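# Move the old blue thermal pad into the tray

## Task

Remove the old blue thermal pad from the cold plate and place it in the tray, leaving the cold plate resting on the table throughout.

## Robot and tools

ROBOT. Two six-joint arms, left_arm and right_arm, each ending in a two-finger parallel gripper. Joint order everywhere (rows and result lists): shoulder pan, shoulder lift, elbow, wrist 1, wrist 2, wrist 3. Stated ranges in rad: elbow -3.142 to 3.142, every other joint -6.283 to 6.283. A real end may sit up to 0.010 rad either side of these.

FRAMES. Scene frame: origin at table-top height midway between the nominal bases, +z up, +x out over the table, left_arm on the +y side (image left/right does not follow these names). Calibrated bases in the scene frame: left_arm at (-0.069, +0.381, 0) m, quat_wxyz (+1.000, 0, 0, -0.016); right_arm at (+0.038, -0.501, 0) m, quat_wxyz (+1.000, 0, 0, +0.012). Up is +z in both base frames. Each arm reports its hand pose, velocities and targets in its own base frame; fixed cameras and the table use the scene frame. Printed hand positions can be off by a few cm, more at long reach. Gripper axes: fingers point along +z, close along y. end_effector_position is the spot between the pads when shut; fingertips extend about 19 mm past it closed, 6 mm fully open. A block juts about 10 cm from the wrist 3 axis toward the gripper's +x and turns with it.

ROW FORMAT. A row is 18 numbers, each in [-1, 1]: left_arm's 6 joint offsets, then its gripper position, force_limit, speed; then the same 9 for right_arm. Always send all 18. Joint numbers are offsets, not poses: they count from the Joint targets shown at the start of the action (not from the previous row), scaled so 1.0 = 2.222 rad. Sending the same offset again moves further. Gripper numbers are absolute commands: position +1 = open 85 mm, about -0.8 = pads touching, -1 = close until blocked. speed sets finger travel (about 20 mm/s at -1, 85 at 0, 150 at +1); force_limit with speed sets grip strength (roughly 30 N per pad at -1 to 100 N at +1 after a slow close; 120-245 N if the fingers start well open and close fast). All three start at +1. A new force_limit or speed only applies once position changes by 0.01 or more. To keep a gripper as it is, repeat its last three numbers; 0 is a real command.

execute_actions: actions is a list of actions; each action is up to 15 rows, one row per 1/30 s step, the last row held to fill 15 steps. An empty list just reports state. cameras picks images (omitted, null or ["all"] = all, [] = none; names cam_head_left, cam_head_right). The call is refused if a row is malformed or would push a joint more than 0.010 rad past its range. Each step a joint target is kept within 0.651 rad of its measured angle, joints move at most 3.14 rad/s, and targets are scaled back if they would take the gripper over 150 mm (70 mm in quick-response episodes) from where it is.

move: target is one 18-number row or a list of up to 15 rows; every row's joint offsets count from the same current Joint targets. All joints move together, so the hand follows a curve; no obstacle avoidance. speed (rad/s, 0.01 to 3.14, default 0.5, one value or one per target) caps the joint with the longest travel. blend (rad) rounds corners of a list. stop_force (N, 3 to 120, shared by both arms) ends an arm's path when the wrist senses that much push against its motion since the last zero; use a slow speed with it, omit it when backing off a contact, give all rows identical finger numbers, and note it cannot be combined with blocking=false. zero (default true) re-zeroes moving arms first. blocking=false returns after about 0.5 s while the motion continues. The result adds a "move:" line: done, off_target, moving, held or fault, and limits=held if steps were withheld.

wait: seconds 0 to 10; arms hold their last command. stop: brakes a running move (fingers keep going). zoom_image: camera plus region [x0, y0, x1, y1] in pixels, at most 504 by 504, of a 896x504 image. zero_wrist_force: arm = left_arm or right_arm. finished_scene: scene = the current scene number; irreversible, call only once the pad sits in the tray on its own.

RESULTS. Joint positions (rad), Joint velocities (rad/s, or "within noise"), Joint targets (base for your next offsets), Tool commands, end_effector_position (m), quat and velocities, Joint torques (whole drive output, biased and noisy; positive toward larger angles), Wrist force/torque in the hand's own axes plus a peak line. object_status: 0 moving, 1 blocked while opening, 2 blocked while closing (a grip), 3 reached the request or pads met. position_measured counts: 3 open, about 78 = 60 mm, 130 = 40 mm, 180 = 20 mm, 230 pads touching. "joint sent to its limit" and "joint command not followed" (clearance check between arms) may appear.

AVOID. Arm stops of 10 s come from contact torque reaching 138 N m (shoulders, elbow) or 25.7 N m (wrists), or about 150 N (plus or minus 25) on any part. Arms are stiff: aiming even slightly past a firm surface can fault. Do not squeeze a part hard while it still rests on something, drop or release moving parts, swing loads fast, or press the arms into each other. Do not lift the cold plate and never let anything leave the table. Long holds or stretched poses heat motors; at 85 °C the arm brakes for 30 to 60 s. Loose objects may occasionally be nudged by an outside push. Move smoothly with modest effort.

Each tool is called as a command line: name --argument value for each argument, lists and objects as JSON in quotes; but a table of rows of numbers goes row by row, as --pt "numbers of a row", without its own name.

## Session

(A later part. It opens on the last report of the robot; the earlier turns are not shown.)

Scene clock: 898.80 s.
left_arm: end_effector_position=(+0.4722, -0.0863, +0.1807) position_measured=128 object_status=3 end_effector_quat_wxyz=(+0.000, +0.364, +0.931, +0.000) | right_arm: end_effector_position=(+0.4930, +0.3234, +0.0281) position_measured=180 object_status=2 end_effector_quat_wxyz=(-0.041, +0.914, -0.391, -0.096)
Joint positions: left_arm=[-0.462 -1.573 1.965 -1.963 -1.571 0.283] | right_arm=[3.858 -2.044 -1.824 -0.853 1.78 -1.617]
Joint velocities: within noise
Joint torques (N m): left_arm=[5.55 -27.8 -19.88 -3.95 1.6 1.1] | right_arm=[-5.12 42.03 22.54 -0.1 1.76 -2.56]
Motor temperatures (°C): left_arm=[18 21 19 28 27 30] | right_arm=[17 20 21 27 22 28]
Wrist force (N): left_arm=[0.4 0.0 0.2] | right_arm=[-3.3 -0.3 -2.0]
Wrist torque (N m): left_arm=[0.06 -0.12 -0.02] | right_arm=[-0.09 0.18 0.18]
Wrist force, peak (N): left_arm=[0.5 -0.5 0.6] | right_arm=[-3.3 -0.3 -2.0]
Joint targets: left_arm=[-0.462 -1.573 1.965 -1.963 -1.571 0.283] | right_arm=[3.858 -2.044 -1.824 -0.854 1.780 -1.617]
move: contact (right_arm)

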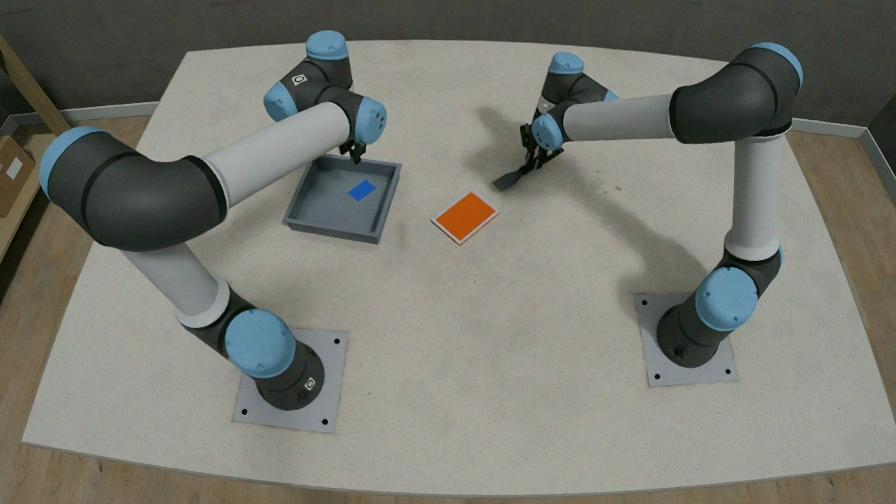

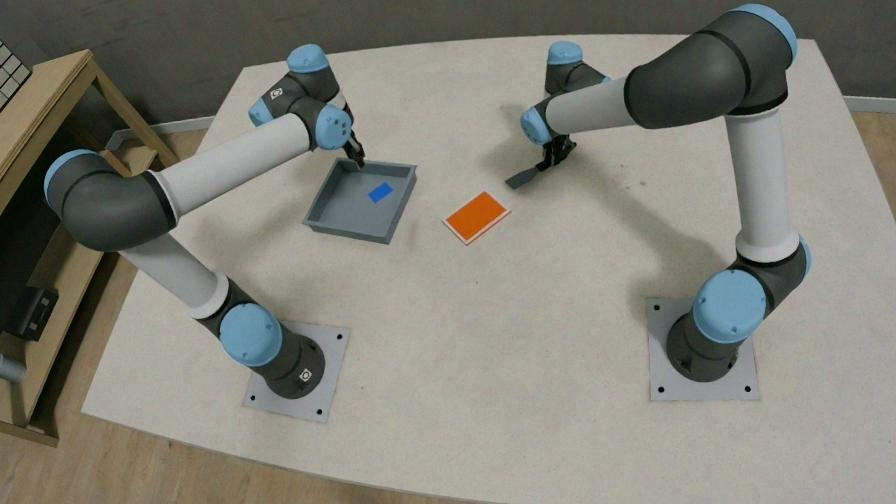

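move --target '[0,0,0,0,0,0,0,-0.8,-1,0,0,0,0,0,0,0.1,1,-1]'

zoom_image --camera "cam_head_left" --region '[470, 110, 590, 200]'

zoom_image --camera "cam_head_right" --region '[480, 110, 600, 200]'

Scene clock: 905.80 s.
left_arm: end_effector_position=(+0.4722, -0.0863, +0.1807) position_measured=128 object_status=3 end_effector_quat_wxyz=(+0.000, +0.364, +0.931, +0.000) | right_arm: end_effector_position=(+0.4930, +0.3234, +0.0282) position_measured=117 object_status=0 end_effector_quat_wxyz=(-0.041, +0.914, -0.391, -0.096)
Joint positions: left_arm=[-0.462 -1.573 1.965 -1.963 -1.571 0.283] | right_arm=[3.858 -2.044 -1.824 -0.854 1.78 -1.617]
Joint velocities: within noise
Joint torques (N m): left_arm=[4.36 -27.9 -21.78 -5 1.56 1.03] | right_arm=[-5.38 44.74 22.8 4.73 -1.62 -2.85]
Motor temperatures (°C): left_arm=[18 21 19 28 27 30] | right_arm=[17 20 21 27 22 28]
Wrist force (N): left_arm=[0.3 -0.1 0.2] | right_arm=[-1.1 -0.1 0.7]
Wrist torque (N m): left_arm=[0.04 -0.10 -0.02] | right_arm=[-0.03 0.06 0.18]
Wrist force, peak (N): left_arm=[0.6 0.1 0.4] | right_arm=[-3.4 -0.2 -2.1]
Joint targets: left_arm=[-0.462 -1.573 1.965 -1.963 -1.571 0.283] | right_arm=[3.858 -2.044 -1.824 -0.854 1.780 -1.617]
move: done

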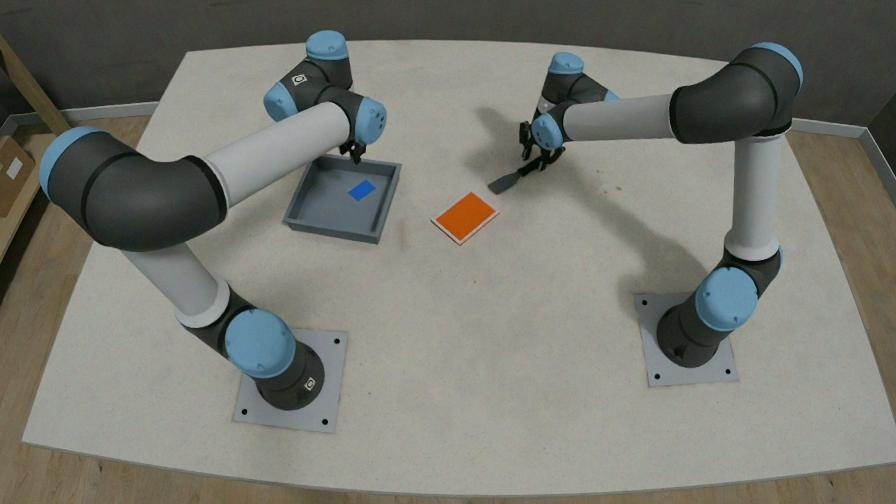

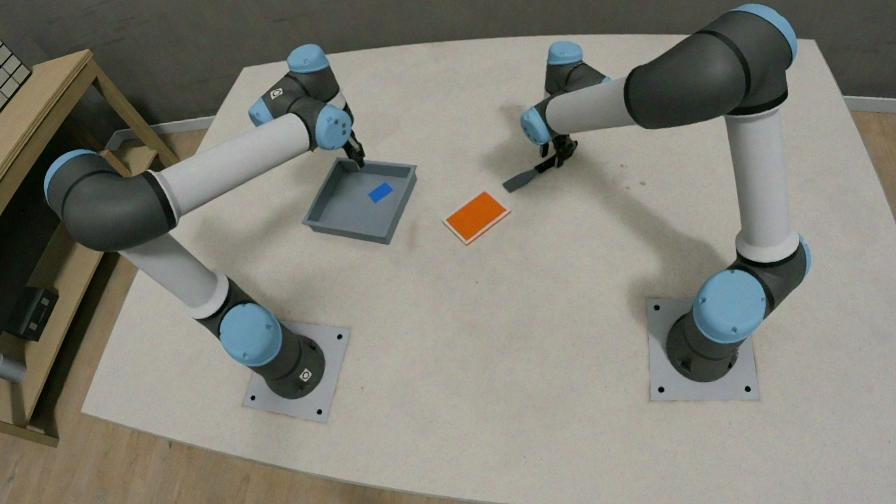

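Scaled by 4.200 from the camera's 896x504 image, which has a finer 1280x720 frame.

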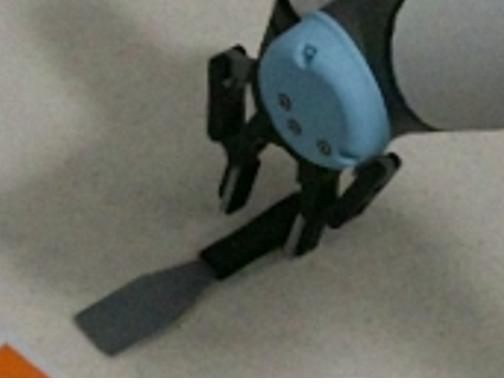

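Scaled by 4.200 from the camera's 896x504 image, which has a finer 1280x720 frame.

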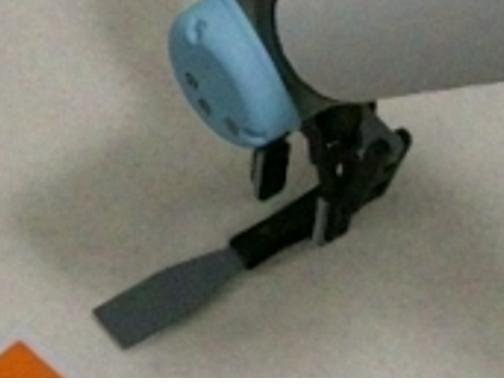

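finished_scene --scene 1

The scene is finished: the task was done.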